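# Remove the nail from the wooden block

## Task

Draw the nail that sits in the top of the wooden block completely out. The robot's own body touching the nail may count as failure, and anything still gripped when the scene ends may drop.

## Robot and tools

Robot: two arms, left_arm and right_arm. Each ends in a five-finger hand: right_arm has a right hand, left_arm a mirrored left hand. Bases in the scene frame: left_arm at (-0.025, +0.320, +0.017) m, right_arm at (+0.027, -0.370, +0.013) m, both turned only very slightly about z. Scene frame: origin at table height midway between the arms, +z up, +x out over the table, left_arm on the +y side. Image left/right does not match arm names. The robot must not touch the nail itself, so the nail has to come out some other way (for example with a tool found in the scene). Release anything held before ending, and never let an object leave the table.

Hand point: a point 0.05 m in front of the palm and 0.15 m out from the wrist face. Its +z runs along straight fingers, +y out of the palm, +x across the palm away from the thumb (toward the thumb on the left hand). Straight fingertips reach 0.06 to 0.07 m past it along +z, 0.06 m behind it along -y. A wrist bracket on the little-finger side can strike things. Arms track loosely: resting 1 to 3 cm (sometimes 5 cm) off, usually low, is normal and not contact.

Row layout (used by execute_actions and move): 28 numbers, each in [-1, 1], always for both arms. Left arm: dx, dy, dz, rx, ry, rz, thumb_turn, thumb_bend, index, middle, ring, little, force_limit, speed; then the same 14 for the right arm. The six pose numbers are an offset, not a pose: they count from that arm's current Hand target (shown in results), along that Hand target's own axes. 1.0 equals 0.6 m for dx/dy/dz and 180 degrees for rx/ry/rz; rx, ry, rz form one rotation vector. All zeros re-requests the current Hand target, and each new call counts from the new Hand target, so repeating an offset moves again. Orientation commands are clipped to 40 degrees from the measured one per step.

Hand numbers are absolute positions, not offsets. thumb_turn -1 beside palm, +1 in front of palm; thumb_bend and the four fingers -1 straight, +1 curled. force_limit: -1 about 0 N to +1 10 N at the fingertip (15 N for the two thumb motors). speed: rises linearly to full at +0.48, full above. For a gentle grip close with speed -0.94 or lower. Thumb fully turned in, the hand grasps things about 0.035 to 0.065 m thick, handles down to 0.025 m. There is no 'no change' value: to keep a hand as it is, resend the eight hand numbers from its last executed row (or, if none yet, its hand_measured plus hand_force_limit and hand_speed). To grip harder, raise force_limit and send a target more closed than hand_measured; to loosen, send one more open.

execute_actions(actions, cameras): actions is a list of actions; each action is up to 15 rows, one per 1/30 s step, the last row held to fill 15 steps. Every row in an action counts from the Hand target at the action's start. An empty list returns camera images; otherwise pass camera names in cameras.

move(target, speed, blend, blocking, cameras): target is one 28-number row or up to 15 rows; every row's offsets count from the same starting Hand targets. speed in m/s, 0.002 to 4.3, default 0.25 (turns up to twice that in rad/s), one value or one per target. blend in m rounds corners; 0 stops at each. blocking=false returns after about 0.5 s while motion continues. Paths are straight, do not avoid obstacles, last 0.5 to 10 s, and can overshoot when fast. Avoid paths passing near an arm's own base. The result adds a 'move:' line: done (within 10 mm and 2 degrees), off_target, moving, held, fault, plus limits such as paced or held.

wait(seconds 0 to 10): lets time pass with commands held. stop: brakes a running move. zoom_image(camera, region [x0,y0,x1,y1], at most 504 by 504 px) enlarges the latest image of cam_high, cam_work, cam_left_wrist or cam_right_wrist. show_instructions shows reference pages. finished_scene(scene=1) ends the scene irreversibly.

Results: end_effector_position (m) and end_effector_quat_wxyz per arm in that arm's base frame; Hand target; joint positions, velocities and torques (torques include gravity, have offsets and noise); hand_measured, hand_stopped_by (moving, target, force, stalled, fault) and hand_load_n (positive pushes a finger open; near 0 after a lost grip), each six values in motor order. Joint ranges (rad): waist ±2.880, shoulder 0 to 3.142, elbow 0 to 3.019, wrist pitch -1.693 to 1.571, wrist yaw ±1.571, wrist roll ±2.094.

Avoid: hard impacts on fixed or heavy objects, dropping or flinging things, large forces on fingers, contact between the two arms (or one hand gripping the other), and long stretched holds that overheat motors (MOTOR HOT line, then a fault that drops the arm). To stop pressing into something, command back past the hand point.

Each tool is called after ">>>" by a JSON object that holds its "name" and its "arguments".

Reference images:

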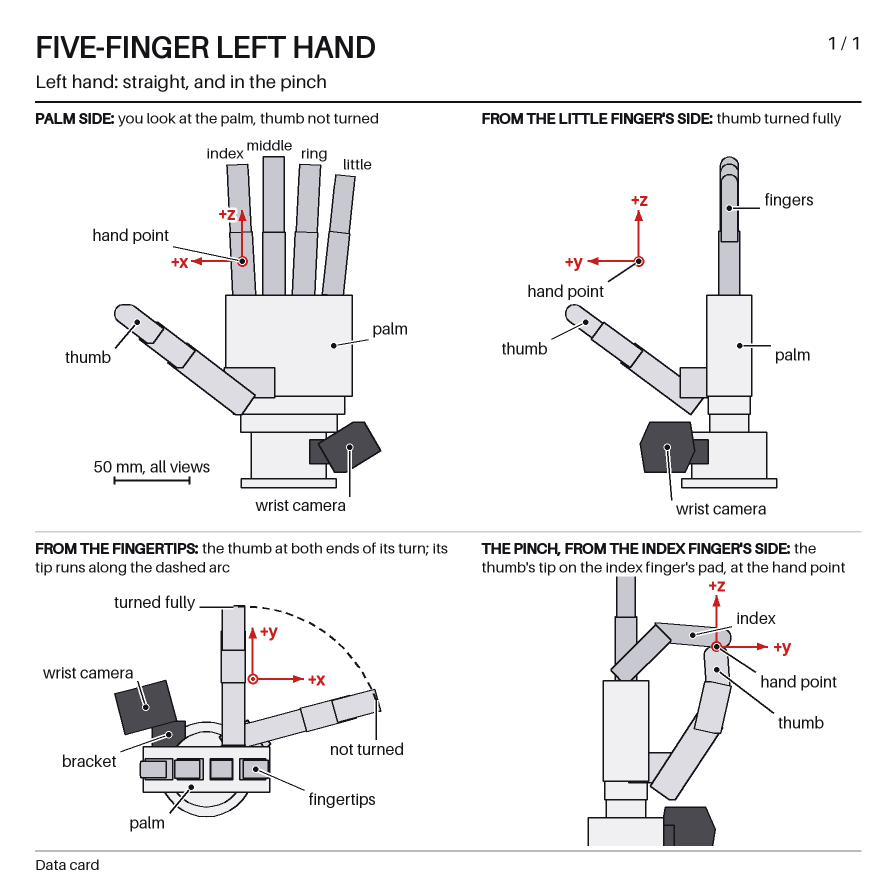

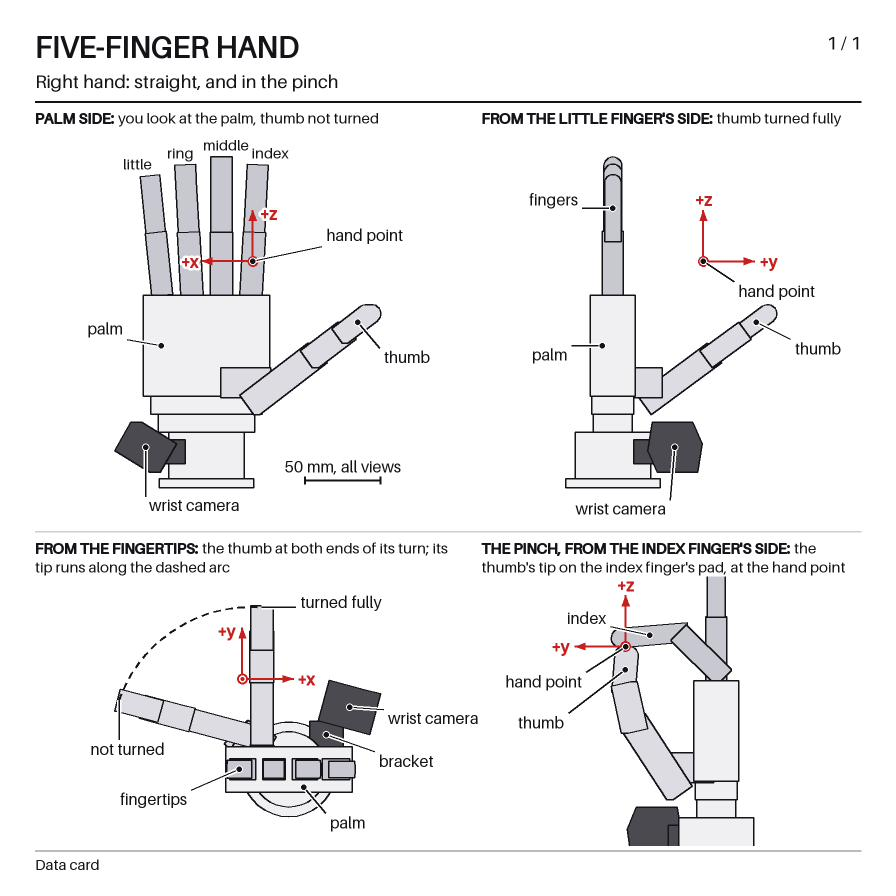

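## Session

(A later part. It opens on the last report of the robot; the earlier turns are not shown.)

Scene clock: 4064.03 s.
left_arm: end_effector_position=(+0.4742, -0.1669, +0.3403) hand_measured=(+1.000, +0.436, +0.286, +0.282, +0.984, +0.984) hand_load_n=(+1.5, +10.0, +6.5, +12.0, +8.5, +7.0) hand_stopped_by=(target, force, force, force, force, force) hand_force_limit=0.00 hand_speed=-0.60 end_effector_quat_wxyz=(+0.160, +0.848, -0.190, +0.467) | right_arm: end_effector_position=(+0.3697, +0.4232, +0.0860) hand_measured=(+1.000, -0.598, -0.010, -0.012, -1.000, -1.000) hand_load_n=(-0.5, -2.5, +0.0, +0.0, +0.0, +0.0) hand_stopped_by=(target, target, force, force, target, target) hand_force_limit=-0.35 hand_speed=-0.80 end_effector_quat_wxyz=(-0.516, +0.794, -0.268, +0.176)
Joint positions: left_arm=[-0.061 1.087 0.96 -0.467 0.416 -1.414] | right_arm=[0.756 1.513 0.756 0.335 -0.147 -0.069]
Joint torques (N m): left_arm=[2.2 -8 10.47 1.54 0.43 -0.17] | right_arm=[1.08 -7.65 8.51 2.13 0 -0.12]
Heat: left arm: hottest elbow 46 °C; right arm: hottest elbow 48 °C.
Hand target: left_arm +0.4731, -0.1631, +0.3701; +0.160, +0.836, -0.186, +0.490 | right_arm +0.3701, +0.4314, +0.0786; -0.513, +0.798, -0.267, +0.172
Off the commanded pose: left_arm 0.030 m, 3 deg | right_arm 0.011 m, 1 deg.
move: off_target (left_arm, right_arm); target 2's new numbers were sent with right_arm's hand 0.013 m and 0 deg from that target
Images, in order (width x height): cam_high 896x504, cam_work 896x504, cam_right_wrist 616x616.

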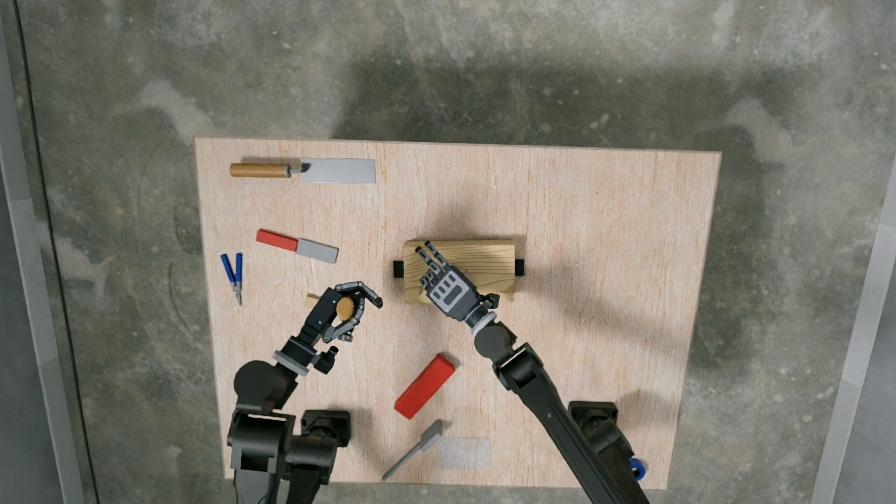

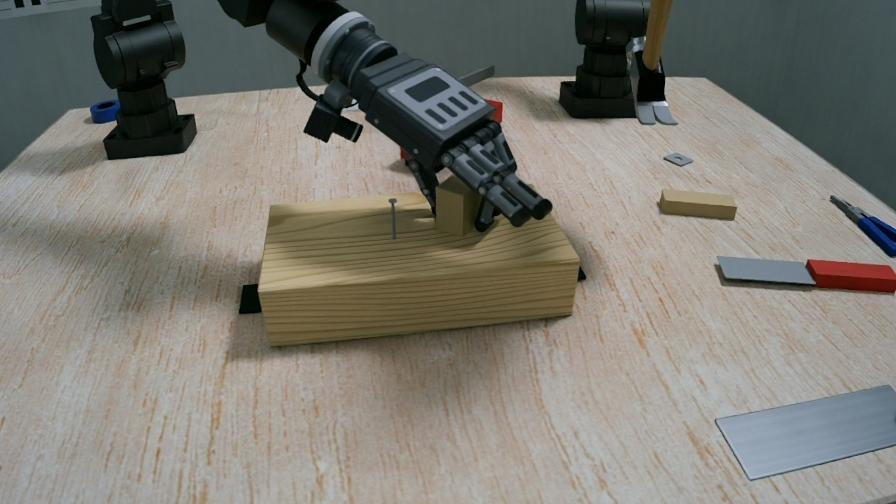

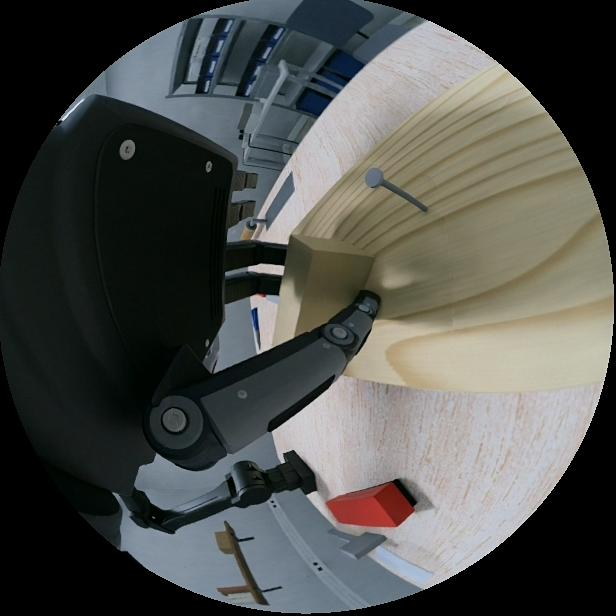

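>>> {"name": "move", "arguments": {"target": [[0,0,0,0,0,0,1,1,1,1,1,1,0,-0.6,0,-0.0392,-0.0092,0,0,0,1,-0.6,0.2,0.2,-1,-1,-0.35,-0.6],[0,0,0,0,0,0,1,1,1,1,1,1,0,-0.6,0,-0.0392,-0.0092,0,0,0,-1,-0.6,0.2,0.2,-1,-1,-0.35,-0.3]], "speed": 0.08, "cameras": ["cam_high","cam_work","cam_right_wrist"]}}

>>> {"name": "zoom_image", "arguments": {"camera": "cam_work", "region": [360, 140, 500, 280]}}

>>> {"name": "zoom_image", "arguments": {"camera": "cam_right_wrist", "region": [220, 140, 440, 360]}}

Scene clock: 4081.20 s.
left_arm: end_effector_position=(+0.4742, -0.1669, +0.3403) hand_measured=(+1.000, +0.436, +0.286, +0.282, +0.984, +0.984) hand_load_n=(+1.5, +10.0, +6.5, +12.0, +8.5, +7.0) hand_stopped_by=(target, force, force, force, force, force) hand_force_limit=0.00 hand_speed=-0.60 end_effector_quat_wxyz=(+0.160, +0.848, -0.190, +0.467) | right_arm: end_effector_position=(+0.3699, +0.4231, +0.0854) hand_measured=(-1.000, -0.598, -0.010, -0.012, -1.000, -1.000) hand_load_n=(+0.0, +0.0, +0.0, +0.0, +0.0, +0.0) hand_stopped_by=(target, target, force, force, target, target) hand_force_limit=-0.35 hand_speed=-0.30 end_effector_quat_wxyz=(-0.502, +0.803, -0.273, +0.171)
Joint positions: left_arm=[-0.061 1.087 0.96 -0.467 0.416 -1.414] | right_arm=[0.757 1.512 0.78 0.274 -0.142 -0.07]
Joint torques (N m): left_arm=[2.14 -8.06 10.47 1.54 0.44 -0.17] | right_arm=[1.08 -10.75 9.74 1.37 -0.16 -0.08]
Heat: left arm: hottest elbow 46 °C; right arm: hottest elbow 47 °C.
Hand target: left_arm +0.4731, -0.1631, +0.3701; +0.160, +0.836, -0.186, +0.490 | right_arm +0.3730, +0.4352, +0.1023; -0.513, +0.798, -0.267, +0.172
Off the commanded pose: left_arm 0.030 m, 3 deg | right_arm 0.021 m, 2 deg.
move: off_target (left_arm, right_arm); target 2's new numbers were sent with right_arm's hand 0.020 m and 1 deg from that target
Images, in order (width x height): cam_high 896x504, cam_work 896x504, cam_right_wrist 616x616.

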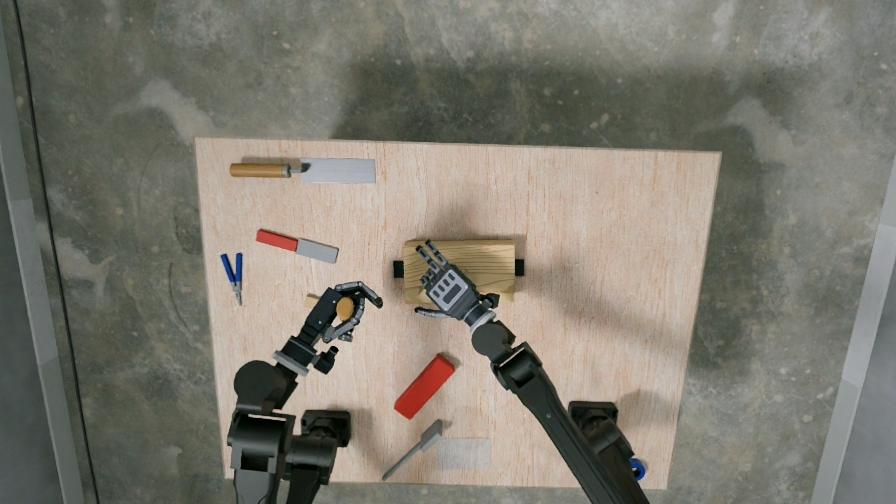

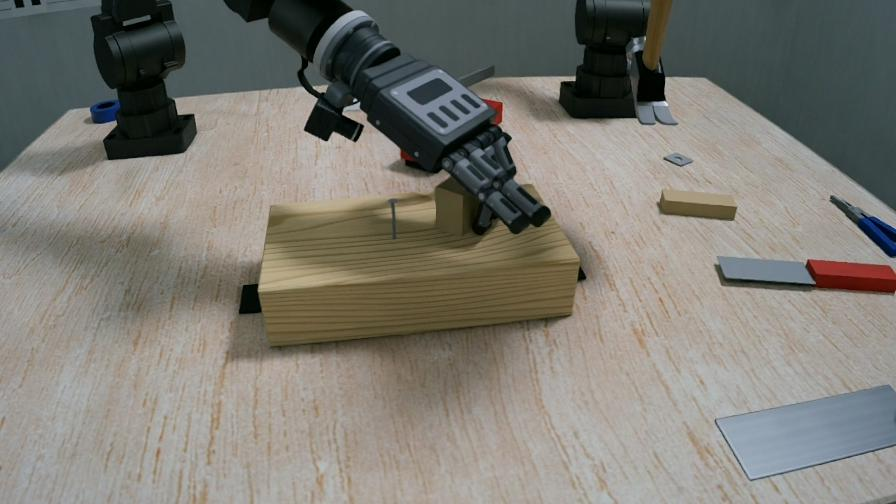

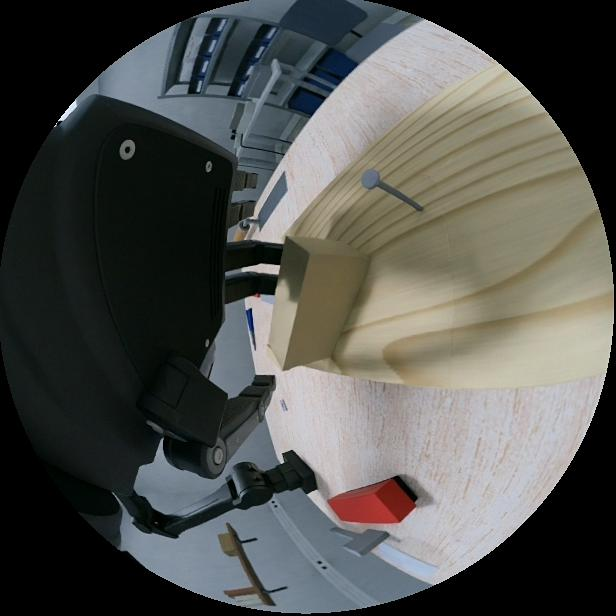

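Scaled by 3.600 from the camera's 896x504 image, which has a finer 1280x720 frame.

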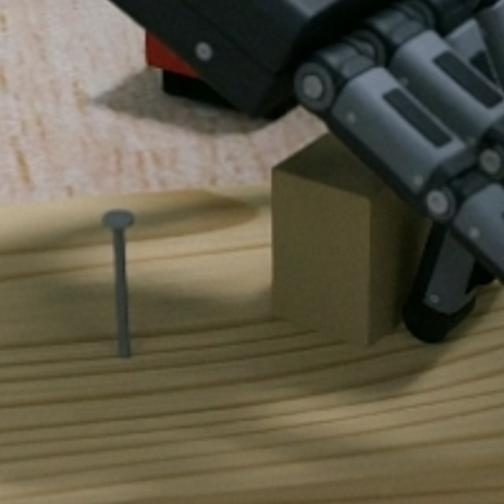

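Scaled by 2.291 from the camera's 616x616 image, which has a finer 880x880 frame.

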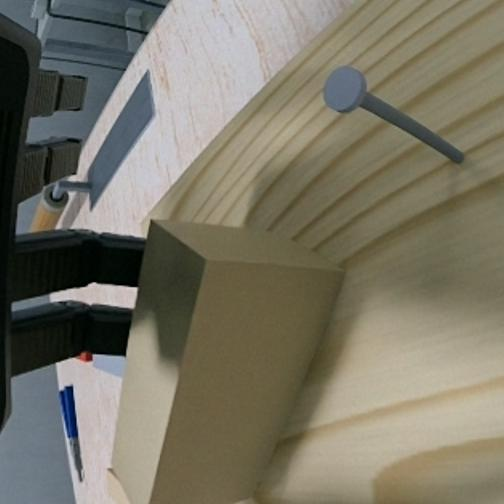

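>>> {"name": "move", "arguments": {"target": [0,0,0,0,0,0,1,1,1,1,1,1,0,-0.6,0,-0.0455,-0.0208,0,0,0,-1,-0.6,0.2,0.2,-1,-1,-0.35,-0.3], "speed": 0.08, "cameras": ["cam_high","cam_work","cam_right_wrist"]}}

>>> {"name": "zoom_image", "arguments": {"camera": "cam_work", "region": [360, 140, 500, 280]}}

>>> {"name": "zoom_image", "arguments": {"camera": "cam_high", "region": [400, 250, 490, 340]}}

Scene clock: 4088.27 s.
left_arm: end_effector_position=(+0.4742, -0.1669, +0.3403) hand_measured=(+1.000, +0.436, +0.286, +0.282, +0.984, +0.984) hand_load_n=(+1.5, +10.0, +6.5, +12.0, +8.5, +7.5) hand_stopped_by=(target, force, force, force, force, force) hand_force_limit=0.00 hand_speed=-0.60 end_effector_quat_wxyz=(+0.160, +0.848, -0.190, +0.467) | right_arm: end_effector_position=(+0.3668, +0.4201, +0.1065) hand_measured=(-1.000, -0.598, -0.010, -0.012, -1.000, -1.000) hand_load_n=(+0.0, -0.5, +0.0, +0.0, +0.0, +0.0) hand_stopped_by=(target, target, force, force, target, target) hand_force_limit=-0.35 hand_speed=-0.30 end_effector_quat_wxyz=(-0.496, +0.806, -0.275, +0.168)
Joint positions: left_arm=[-0.061 1.087 0.96 -0.467 0.416 -1.414] | right_arm=[0.757 1.459 0.803 0.182 -0.142 -0.07]
Joint torques (N m): left_arm=[2.14 -8.12 10.44 1.52 0.43 -0.17] | right_arm=[1.03 -10.58 11.04 1.26 -0.18 -0.07]
Heat: left arm: hottest elbow 46 °C; right arm: hottest elbow 47 °C.
Hand target: left_arm +0.4731, -0.1631, +0.3701; +0.160, +0.836, -0.186, +0.490 | right_arm +0.3730, +0.4352, +0.1324; -0.513, +0.798, -0.267, +0.172
Off the commanded pose: left_arm 0.030 m, 3 deg | right_arm 0.031 m, 2 deg.
move: off_target (left_arm, right_arm)
Images, in order (width x height): cam_high 896x504, cam_work 896x504, cam_right_wrist 616x616.

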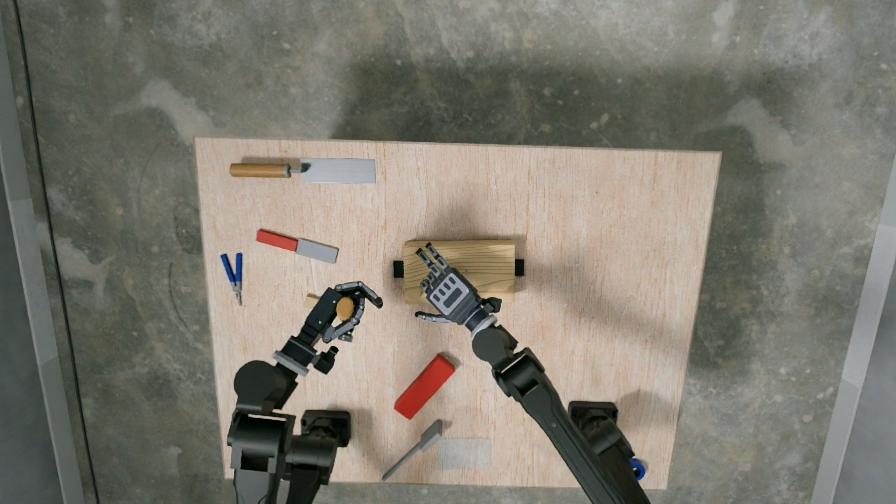

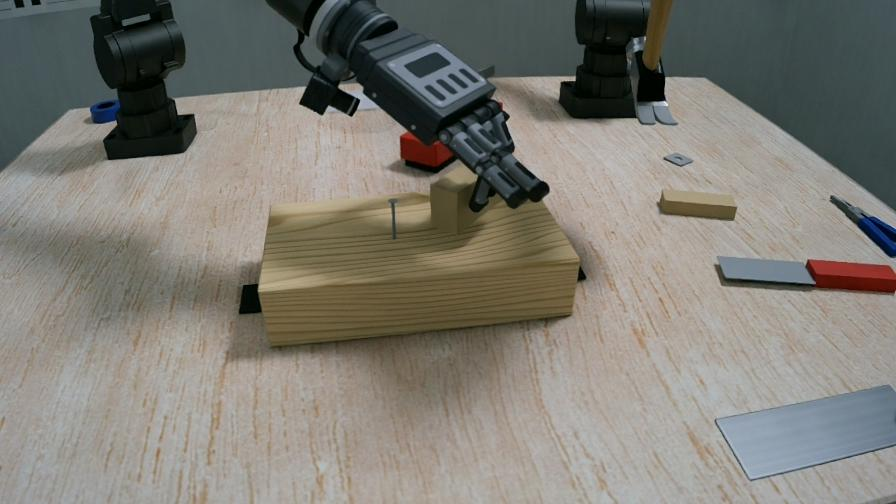

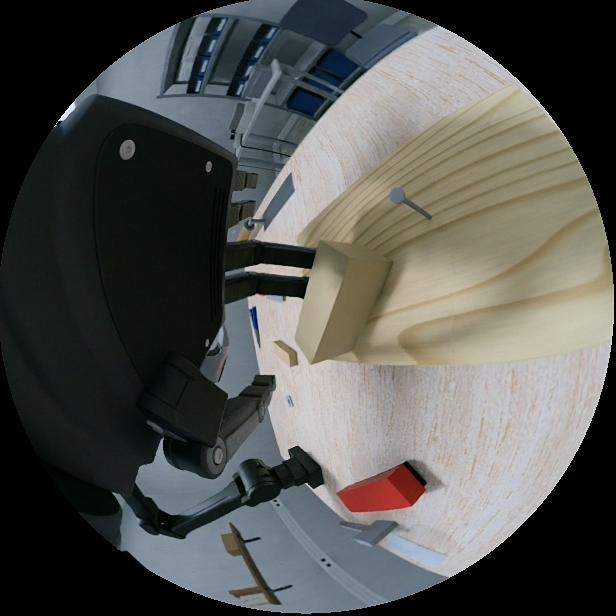

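Scaled by 3.600 from the camera's 896x504 image, which has a finer 1280x720 frame.

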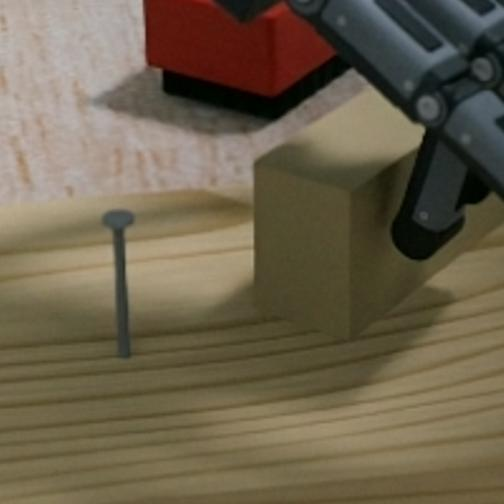

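Scaled by 5.600 from the camera's 896x504 image, which has a finer 1280x720 frame.

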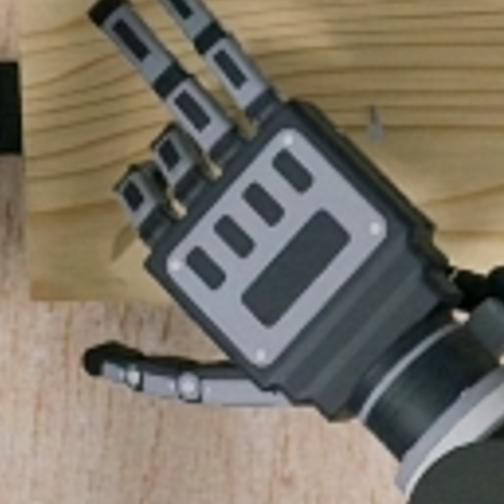

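>>> {"name": "move", "arguments": {"target": [[0,0,0,0,0,0,1,1,1,1,1,1,0,-0.6,0,-0.0217,-0.0007,0,0,0,-1,-0.6,0.2,0.2,-1,-1,-0.35,-0.3],[0,0,0,0,0,0,1,1,1,1,1,1,0,-0.6,0.0002,0.0061,-0.0615,0,0,0,-1,-0.6,0.2,0.2,-1,-1,-0.35,-0.3]], "speed": 0.06, "cameras": ["cam_high","cam_work","cam_right_wrist"]}}

>>> {"name": "zoom_image", "arguments": {"camera": "cam_work", "region": [360, 140, 500, 280]}}

Scene clock: 4101.93 s.
left_arm: end_effector_position=(+0.4742, -0.1669, +0.3403) hand_measured=(+1.000, +0.436, +0.286, +0.282, +0.984, +0.984) hand_load_n=(+1.5, +10.0, +6.5, +12.0, +8.5, +7.5) hand_stopped_by=(target, force, force, force, force, force) hand_force_limit=0.00 hand_speed=-0.60 end_effector_quat_wxyz=(+0.160, +0.848, -0.190, +0.467) | right_arm: end_effector_position=(+0.3519, +0.4094, +0.1370) hand_measured=(-1.000, -0.598, -0.010, -0.012, -1.000, -1.000) hand_load_n=(+0.0, +0.0, +0.0, +0.0, +0.0, -0.5) hand_stopped_by=(target, target, force, force, target, target) hand_force_limit=-0.35 hand_speed=-0.30 end_effector_quat_wxyz=(-0.511, +0.799, -0.268, +0.171)
Joint positions: left_arm=[-0.061 1.087 0.96 -0.467 0.416 -1.414] | right_arm=[0.759 1.356 0.772 0.145 -0.151 -0.07]
Joint torques (N m): left_arm=[2.14 -8 10.47 1.54 0.43 -0.17] | right_arm=[-0.21 -10.17 8.34 1.31 -0.27 -0.14]
Heat: left arm: hottest elbow 46 °C; right arm: hottest elbow 47 °C.
Hand target: left_arm +0.4731, -0.1631, +0.3701; +0.160, +0.836, -0.186, +0.490 | right_arm +0.3520, +0.4071, +0.1444; -0.513, +0.798, -0.267, +0.172
Off the commanded pose: left_arm 0.030 m, 3 deg | right_arm 0.008 m, 0 deg.
move: off_target (left_arm)
Images, in order (width x height): cam_high 896x504, cam_work 896x504, cam_right_wrist 616x616.

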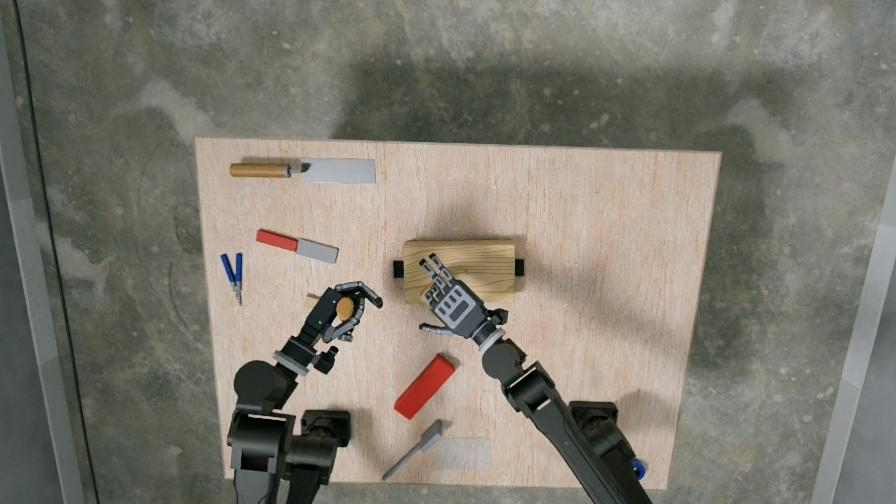

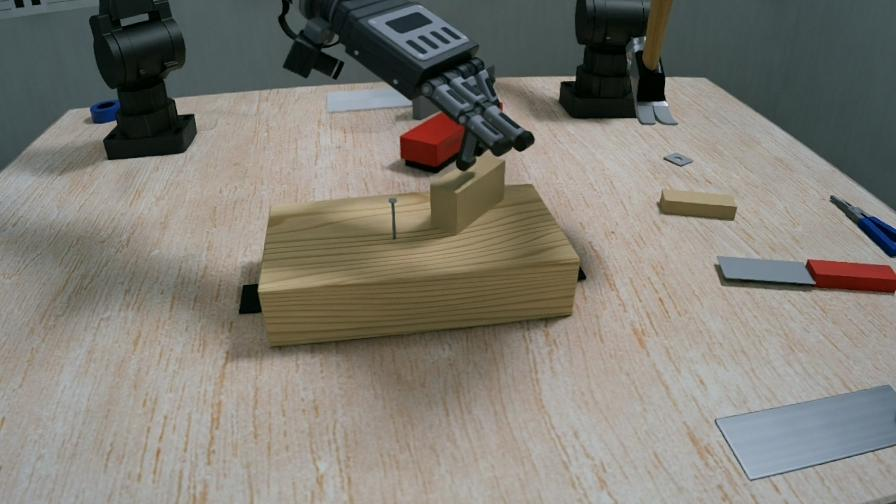

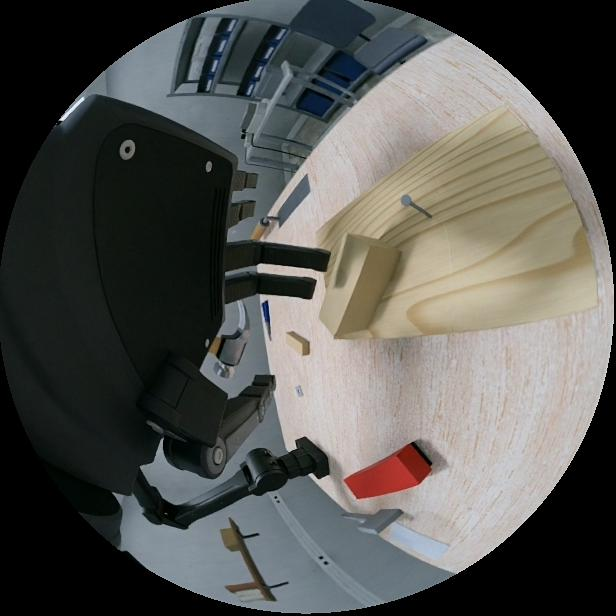

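Scaled by 3.600 from the camera's 896x504 image, which has a finer 1280x720 frame.

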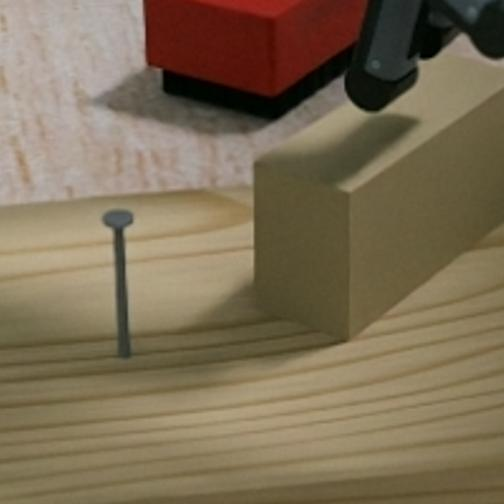

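>>> {"name": "move", "arguments": {"target": [[0,0,0,0,0,0,1,1,1,1,1,1,0,-0.6,0,-0.0243,0.0531,0,0,0,-1,-0.6,0.2,0.2,-1,-1,-0.35,-0.3],[0,0,0,0,0,0,1,1,1,1,1,1,0,-0.6,0,-0.0061,0.0615,0,0,0,-1,-0.6,0.2,0.2,-1,-1,-0.35,-0.3]], "speed": 0.1, "cameras": ["cam_high","cam_work","cam_right_wrist"]}}

>>> {"name": "zoom_image", "arguments": {"camera": "cam_work", "region": [400, 120, 540, 260]}}

Scene clock: 4118.30 s.
left_arm: end_effector_position=(+0.4742, -0.1669, +0.3403) hand_measured=(+1.000, +0.436, +0.286, +0.282, +0.984, +0.984) hand_load_n=(+1.5, +10.0, +6.5, +12.0, +9.0, +7.0) hand_stopped_by=(target, force, force, force, force, force) hand_force_limit=0.00 hand_speed=-0.60 end_effector_quat_wxyz=(+0.160, +0.848, -0.190, +0.467) | right_arm: end_effector_position=(+0.3647, +0.4202, +0.1168) hand_measured=(-1.000, -0.598, -0.010, -0.012, -1.000, -1.000) hand_load_n=(+0.0, +0.0, +0.0, +0.0, +0.0, +0.0) hand_stopped_by=(target, target, force, force, target, target) hand_force_limit=-0.35 hand_speed=-0.30 end_effector_quat_wxyz=(-0.496, +0.807, -0.274, +0.165)
Joint positions: left_arm=[-0.061 1.087 0.96 -0.467 0.416 -1.414] | right_arm=[0.759 1.437 0.816 0.145 -0.146 -0.07]
Joint torques (N m): left_arm=[2.08 -8.12 10.45 1.51 0.44 -0.18] | right_arm=[0.79 -8.7 10.35 2.96 -0.03 -0.08]
Heat: left arm: hottest elbow 46 °C; right arm: hottest elbow 47 °C.
Hand target: left_arm +0.4731, -0.1631, +0.3701; +0.160, +0.836, -0.186, +0.490 | right_arm +0.3730, +0.4350, +0.1322; -0.513, +0.798, -0.267, +0.172
Off the commanded pose: left_arm 0.030 m, 3 deg | right_arm 0.023 m, 3 deg.
move: off_target (left_arm, right_arm)
Images, in order (width x height): cam_high 896x504, cam_work 896x504, cam_right_wrist 616x616.

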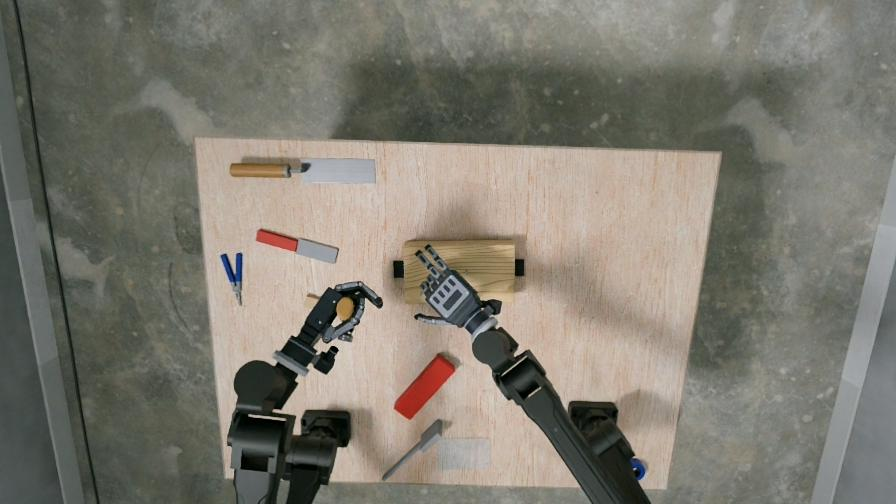

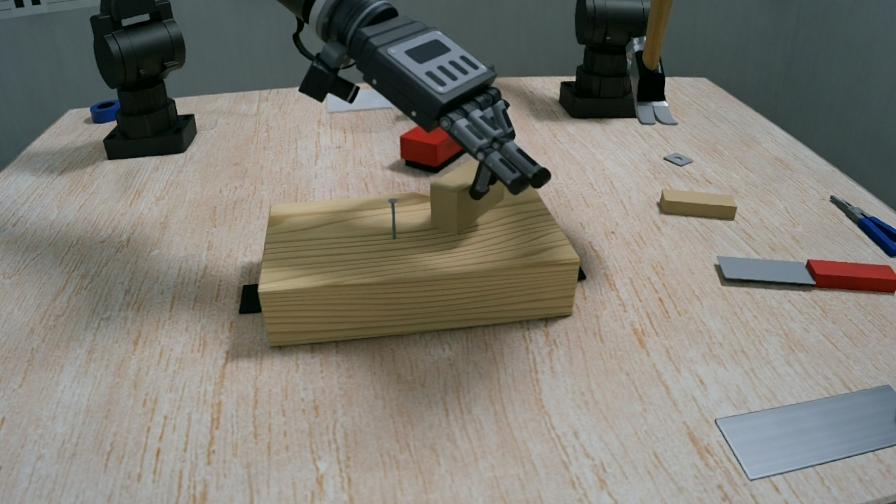

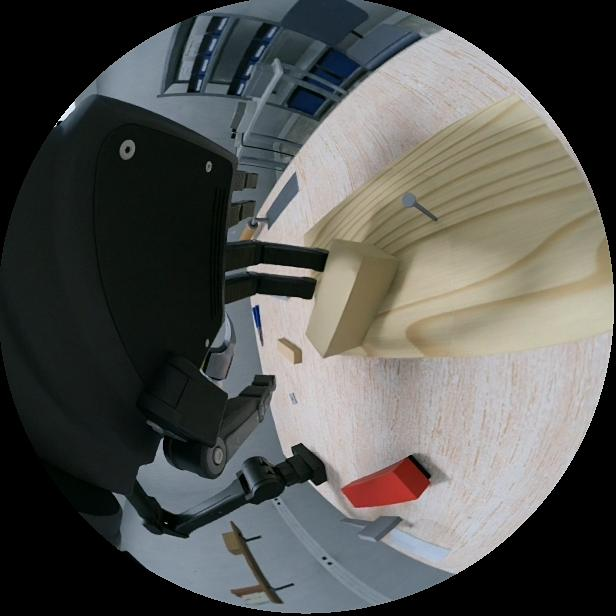

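Scaled by 3.600 from the camera's 896x504 image, which has a finer 1280x720 frame.

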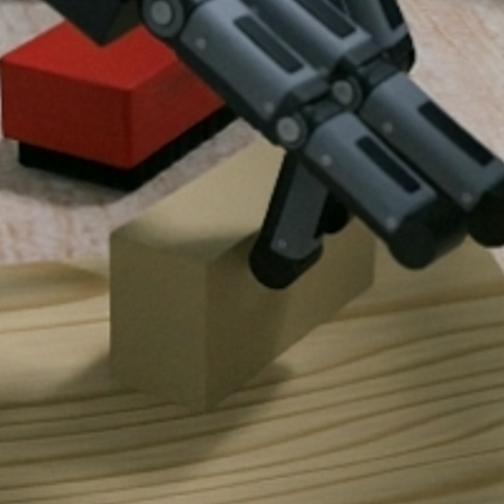

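>>> {"name": "move", "arguments": {"target": [0,0,0,0,0,0,1,1,1,1,1,1,0,-0.6,0,0.0243,-0.0531,0,0,0,-1,-0.6,0.2,0.2,-1,-1,-0.35,-0.3], "speed": 0.06, "cameras": ["cam_high","cam_work","cam_right_wrist"]}}

>>> {"name": "zoom_image", "arguments": {"camera": "cam_work", "region": [400, 120, 540, 260]}}

Scene clock: 4126.53 s.
left_arm: end_effector_position=(+0.4742, -0.1669, +0.3403) hand_measured=(+1.000, +0.436, +0.286, +0.282, +0.984, +0.984) hand_load_n=(+1.5, +10.0, +6.0, +12.0, +9.0, +7.5) hand_stopped_by=(target, force, force, force, force, force) hand_force_limit=0.00 hand_speed=-0.60 end_effector_quat_wxyz=(+0.160, +0.848, -0.190, +0.467) | right_arm: end_effector_position=(+0.3474, +0.4050, +0.1181) hand_measured=(-1.000, -0.598, -0.010, -0.012, -1.000, -1.000) hand_load_n=(+0.0, +0.0, +0.0, +0.0, +0.0, +0.0) hand_stopped_by=(target, target, force, force, target, target) hand_force_limit=-0.35 hand_speed=-0.30 end_effector_quat_wxyz=(-0.497, +0.807, -0.272, +0.164)
Joint positions: left_arm=[-0.061 1.087 0.96 -0.467 0.416 -1.414] | right_arm=[0.759 1.376 0.756 0.145 -0.151 -0.07]
Joint torques (N m): left_arm=[2.14 -8.06 10.45 1.55 0.44 -0.18] | right_arm=[-0.5 -10.05 8.05 2.95 -0.3 -0.15]
Heat: left arm: hottest elbow 46 °C; right arm: hottest elbow 47 °C.
Hand target: left_arm +0.4731, -0.1631, +0.3701; +0.160, +0.836, -0.186, +0.490 | right_arm +0.3520, +0.4071, +0.1322; -0.513, +0.798, -0.267, +0.172
Off the commanded pose: left_arm 0.030 m, 3 deg | right_arm 0.015 m, 2 deg.
move: off_target (left_arm, right_arm)
Images, in order (width x height): cam_high 896x504, cam_work 896x504, cam_right_wrist 616x616.

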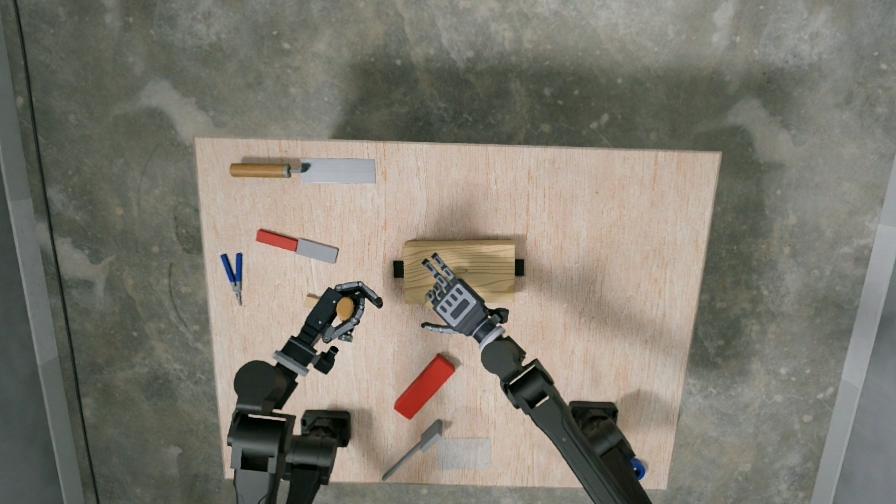

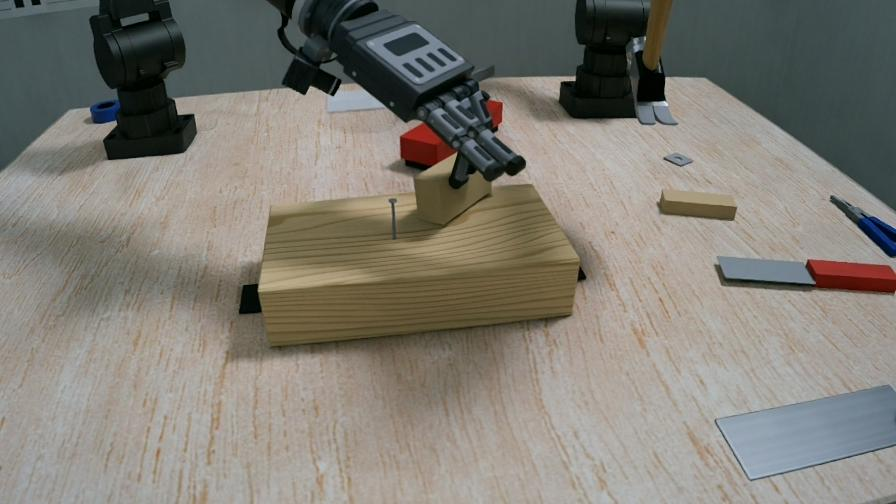

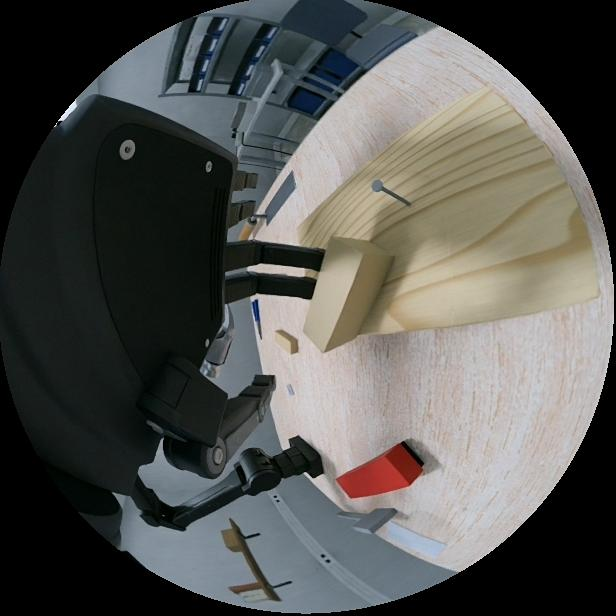

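Scaled by 3.600 from the camera's 896x504 image, which has a finer 1280x720 frame.

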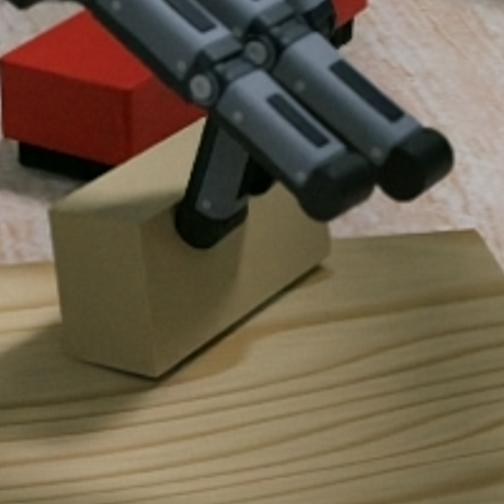

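>>> {"name": "move", "arguments": {"target": [0,0,0,0,0,0,1,1,1,1,1,1,0,-0.6,0,-0.0099,-0.0265,0,0,0,-1,-0.6,0.2,0.2,-1,-1,-0.35,-0.3], "speed": 0.06, "cameras": ["cam_work","cam_right_wrist"]}}

>>> {"name": "zoom_image", "arguments": {"camera": "cam_work", "region": [400, 120, 540, 260]}}

Scene clock: 4140.70 s.
left_arm: end_effector_position=(+0.4742, -0.1669, +0.3403) hand_measured=(+1.000, +0.436, +0.286, +0.282, +0.984, +0.984) hand_load_n=(+1.5, +9.5, +6.5, +12.0, +8.5, +7.5) hand_stopped_by=(target, force, force, force, force, force) hand_force_limit=0.00 hand_speed=-0.60 end_effector_quat_wxyz=(+0.160, +0.848, -0.190, +0.467) | right_arm: end_effector_position=(+0.3428, +0.4019, +0.1392) hand_measured=(-1.000, -0.598, -0.010, -0.012, -1.000, -1.000) hand_load_n=(-0.5, +0.0, +0.0, +0.0, +0.0, +0.0) hand_stopped_by=(target, target, force, force, target, target) hand_force_limit=-0.35 hand_speed=-0.30 end_effector_quat_wxyz=(-0.513, +0.799, -0.266, +0.169)
Joint positions: left_arm=[-0.061 1.087 0.96 -0.467 0.416 -1.414] | right_arm=[0.759 1.32 0.745 0.14 -0.156 -0.07]
Joint torques (N m): left_arm=[2.2 -8.06 10.48 1.57 0.44 -0.17] | right_arm=[-1.08 -9.29 8.27 1.33 -0.26 -0.17]
Heat: left arm: hottest elbow 46 °C; right arm: hottest elbow 47 °C.
Hand target: left_arm +0.4731, -0.1631, +0.3701; +0.160, +0.836, -0.186, +0.490 | right_arm +0.3448, +0.3975, +0.1443; -0.513, +0.798, -0.267, +0.172
Off the commanded pose: left_arm 0.030 m, 3 deg | right_arm 0.007 m, 0 deg.
move: off_target (left_arm)
Images, in order (width x height): cam_work 896x504, cam_right_wrist 616x616.

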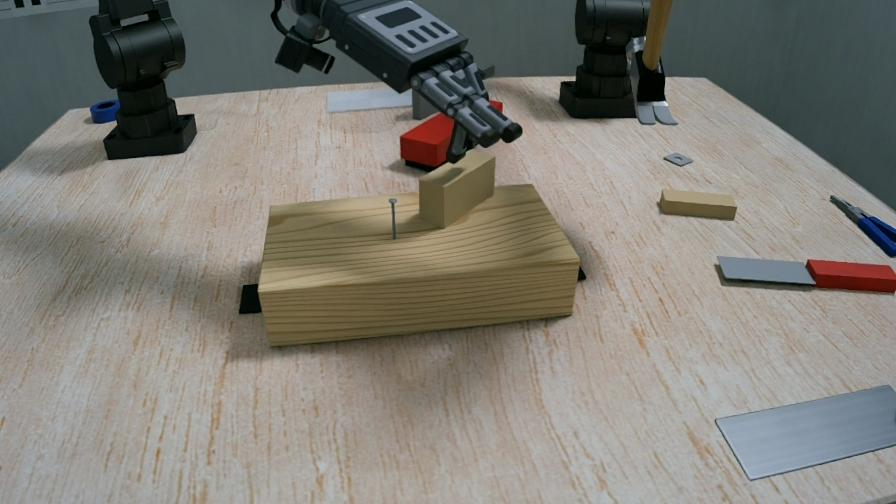

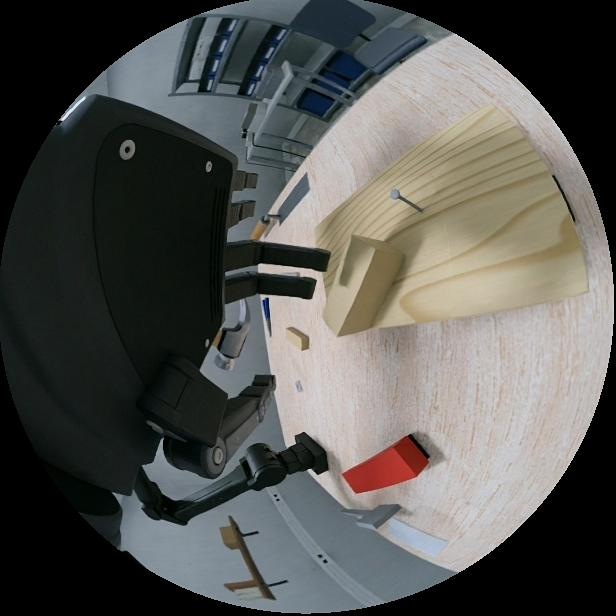

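Scaled by 3.600 from the camera's 896x504 image, which has a finer 1280x720 frame.

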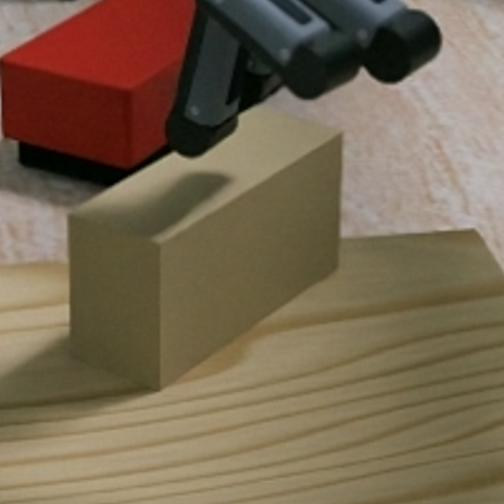

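>>> {"name": "move", "arguments": {"target": [[0,0,0,0,0,0,1,1,1,1,1,1,0,-0.6,-0.0002,-0.0364,0.0568,0,0,0,-1,-0.6,0.2,0.2,-1,-1,-0.35,-0.3],[0,0,0,0,0,0,1,1,1,1,1,1,0,-0.6,-0.0002,-0.0249,0.062,0,0,0,-1,-0.6,0.2,0.2,-1,-1,-0.35,-0.3]], "speed": 0.1, "cameras": ["cam_work","cam_right_wrist"]}}

>>> {"name": "zoom_image", "arguments": {"camera": "cam_work", "region": [400, 120, 540, 260]}}

Scene clock: 4169.57 s.
left_arm: end_effector_position=(+0.4742, -0.1669, +0.3403) hand_measured=(+1.000, +0.436, +0.286, +0.282, +0.984, +0.984) hand_load_n=(+1.5, +10.0, +6.5, +12.0, +8.5, +7.5) hand_stopped_by=(target, force, force, force, force, force) hand_force_limit=0.00 hand_speed=-0.60 end_effector_quat_wxyz=(+0.160, +0.848, -0.190, +0.467) | right_arm: end_effector_position=(+0.3597, +0.4159, +0.1271) hand_measured=(-1.000, -0.598, -0.010, -0.012, -1.000, -1.000) hand_load_n=(-0.5, +0.0, +0.0, +0.0, +0.0, -0.5) hand_stopped_by=(target, target, force, force, target, target) hand_force_limit=-0.35 hand_speed=-0.30 end_effector_quat_wxyz=(-0.499, +0.806, -0.272, +0.166)
Joint positions: left_arm=[-0.061 1.087 0.96 -0.467 0.416 -1.414] | right_arm=[0.759 1.401 0.806 0.128 -0.148 -0.07]
Joint torques (N m): left_arm=[2.14 -8.12 10.45 1.52 0.43 -0.17] | right_arm=[0.85 -8.47 10.76 2.33 -0.03 -0.09]
Heat: left arm: hottest elbow 46 °C; right arm: hottest elbow 47 °C.
Hand target: left_arm +0.4731, -0.1631, +0.3701; +0.160, +0.836, -0.186, +0.490 | right_arm +0.3688, +0.4296, +0.1424; -0.513, +0.798, -0.267, +0.172
Off the commanded pose: left_arm 0.030 m, 3 deg | right_arm 0.022 m, 2 deg.
move: off_target (left_arm, right_arm)
Images, in order (width x height): cam_work 896x504, cam_right_wrist 616x616.

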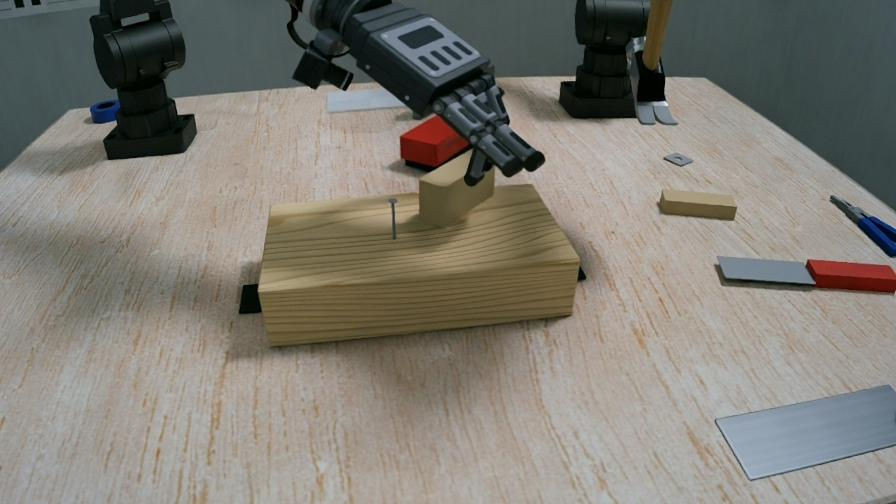

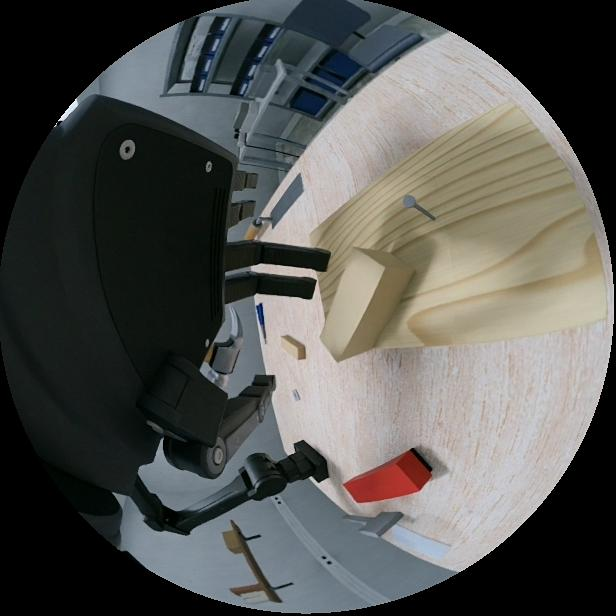

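Scaled by 3.600 from the camera's 896x504 image, which has a finer 1280x720 frame.

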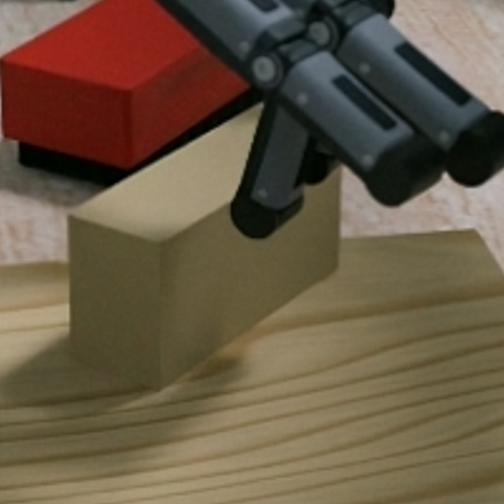

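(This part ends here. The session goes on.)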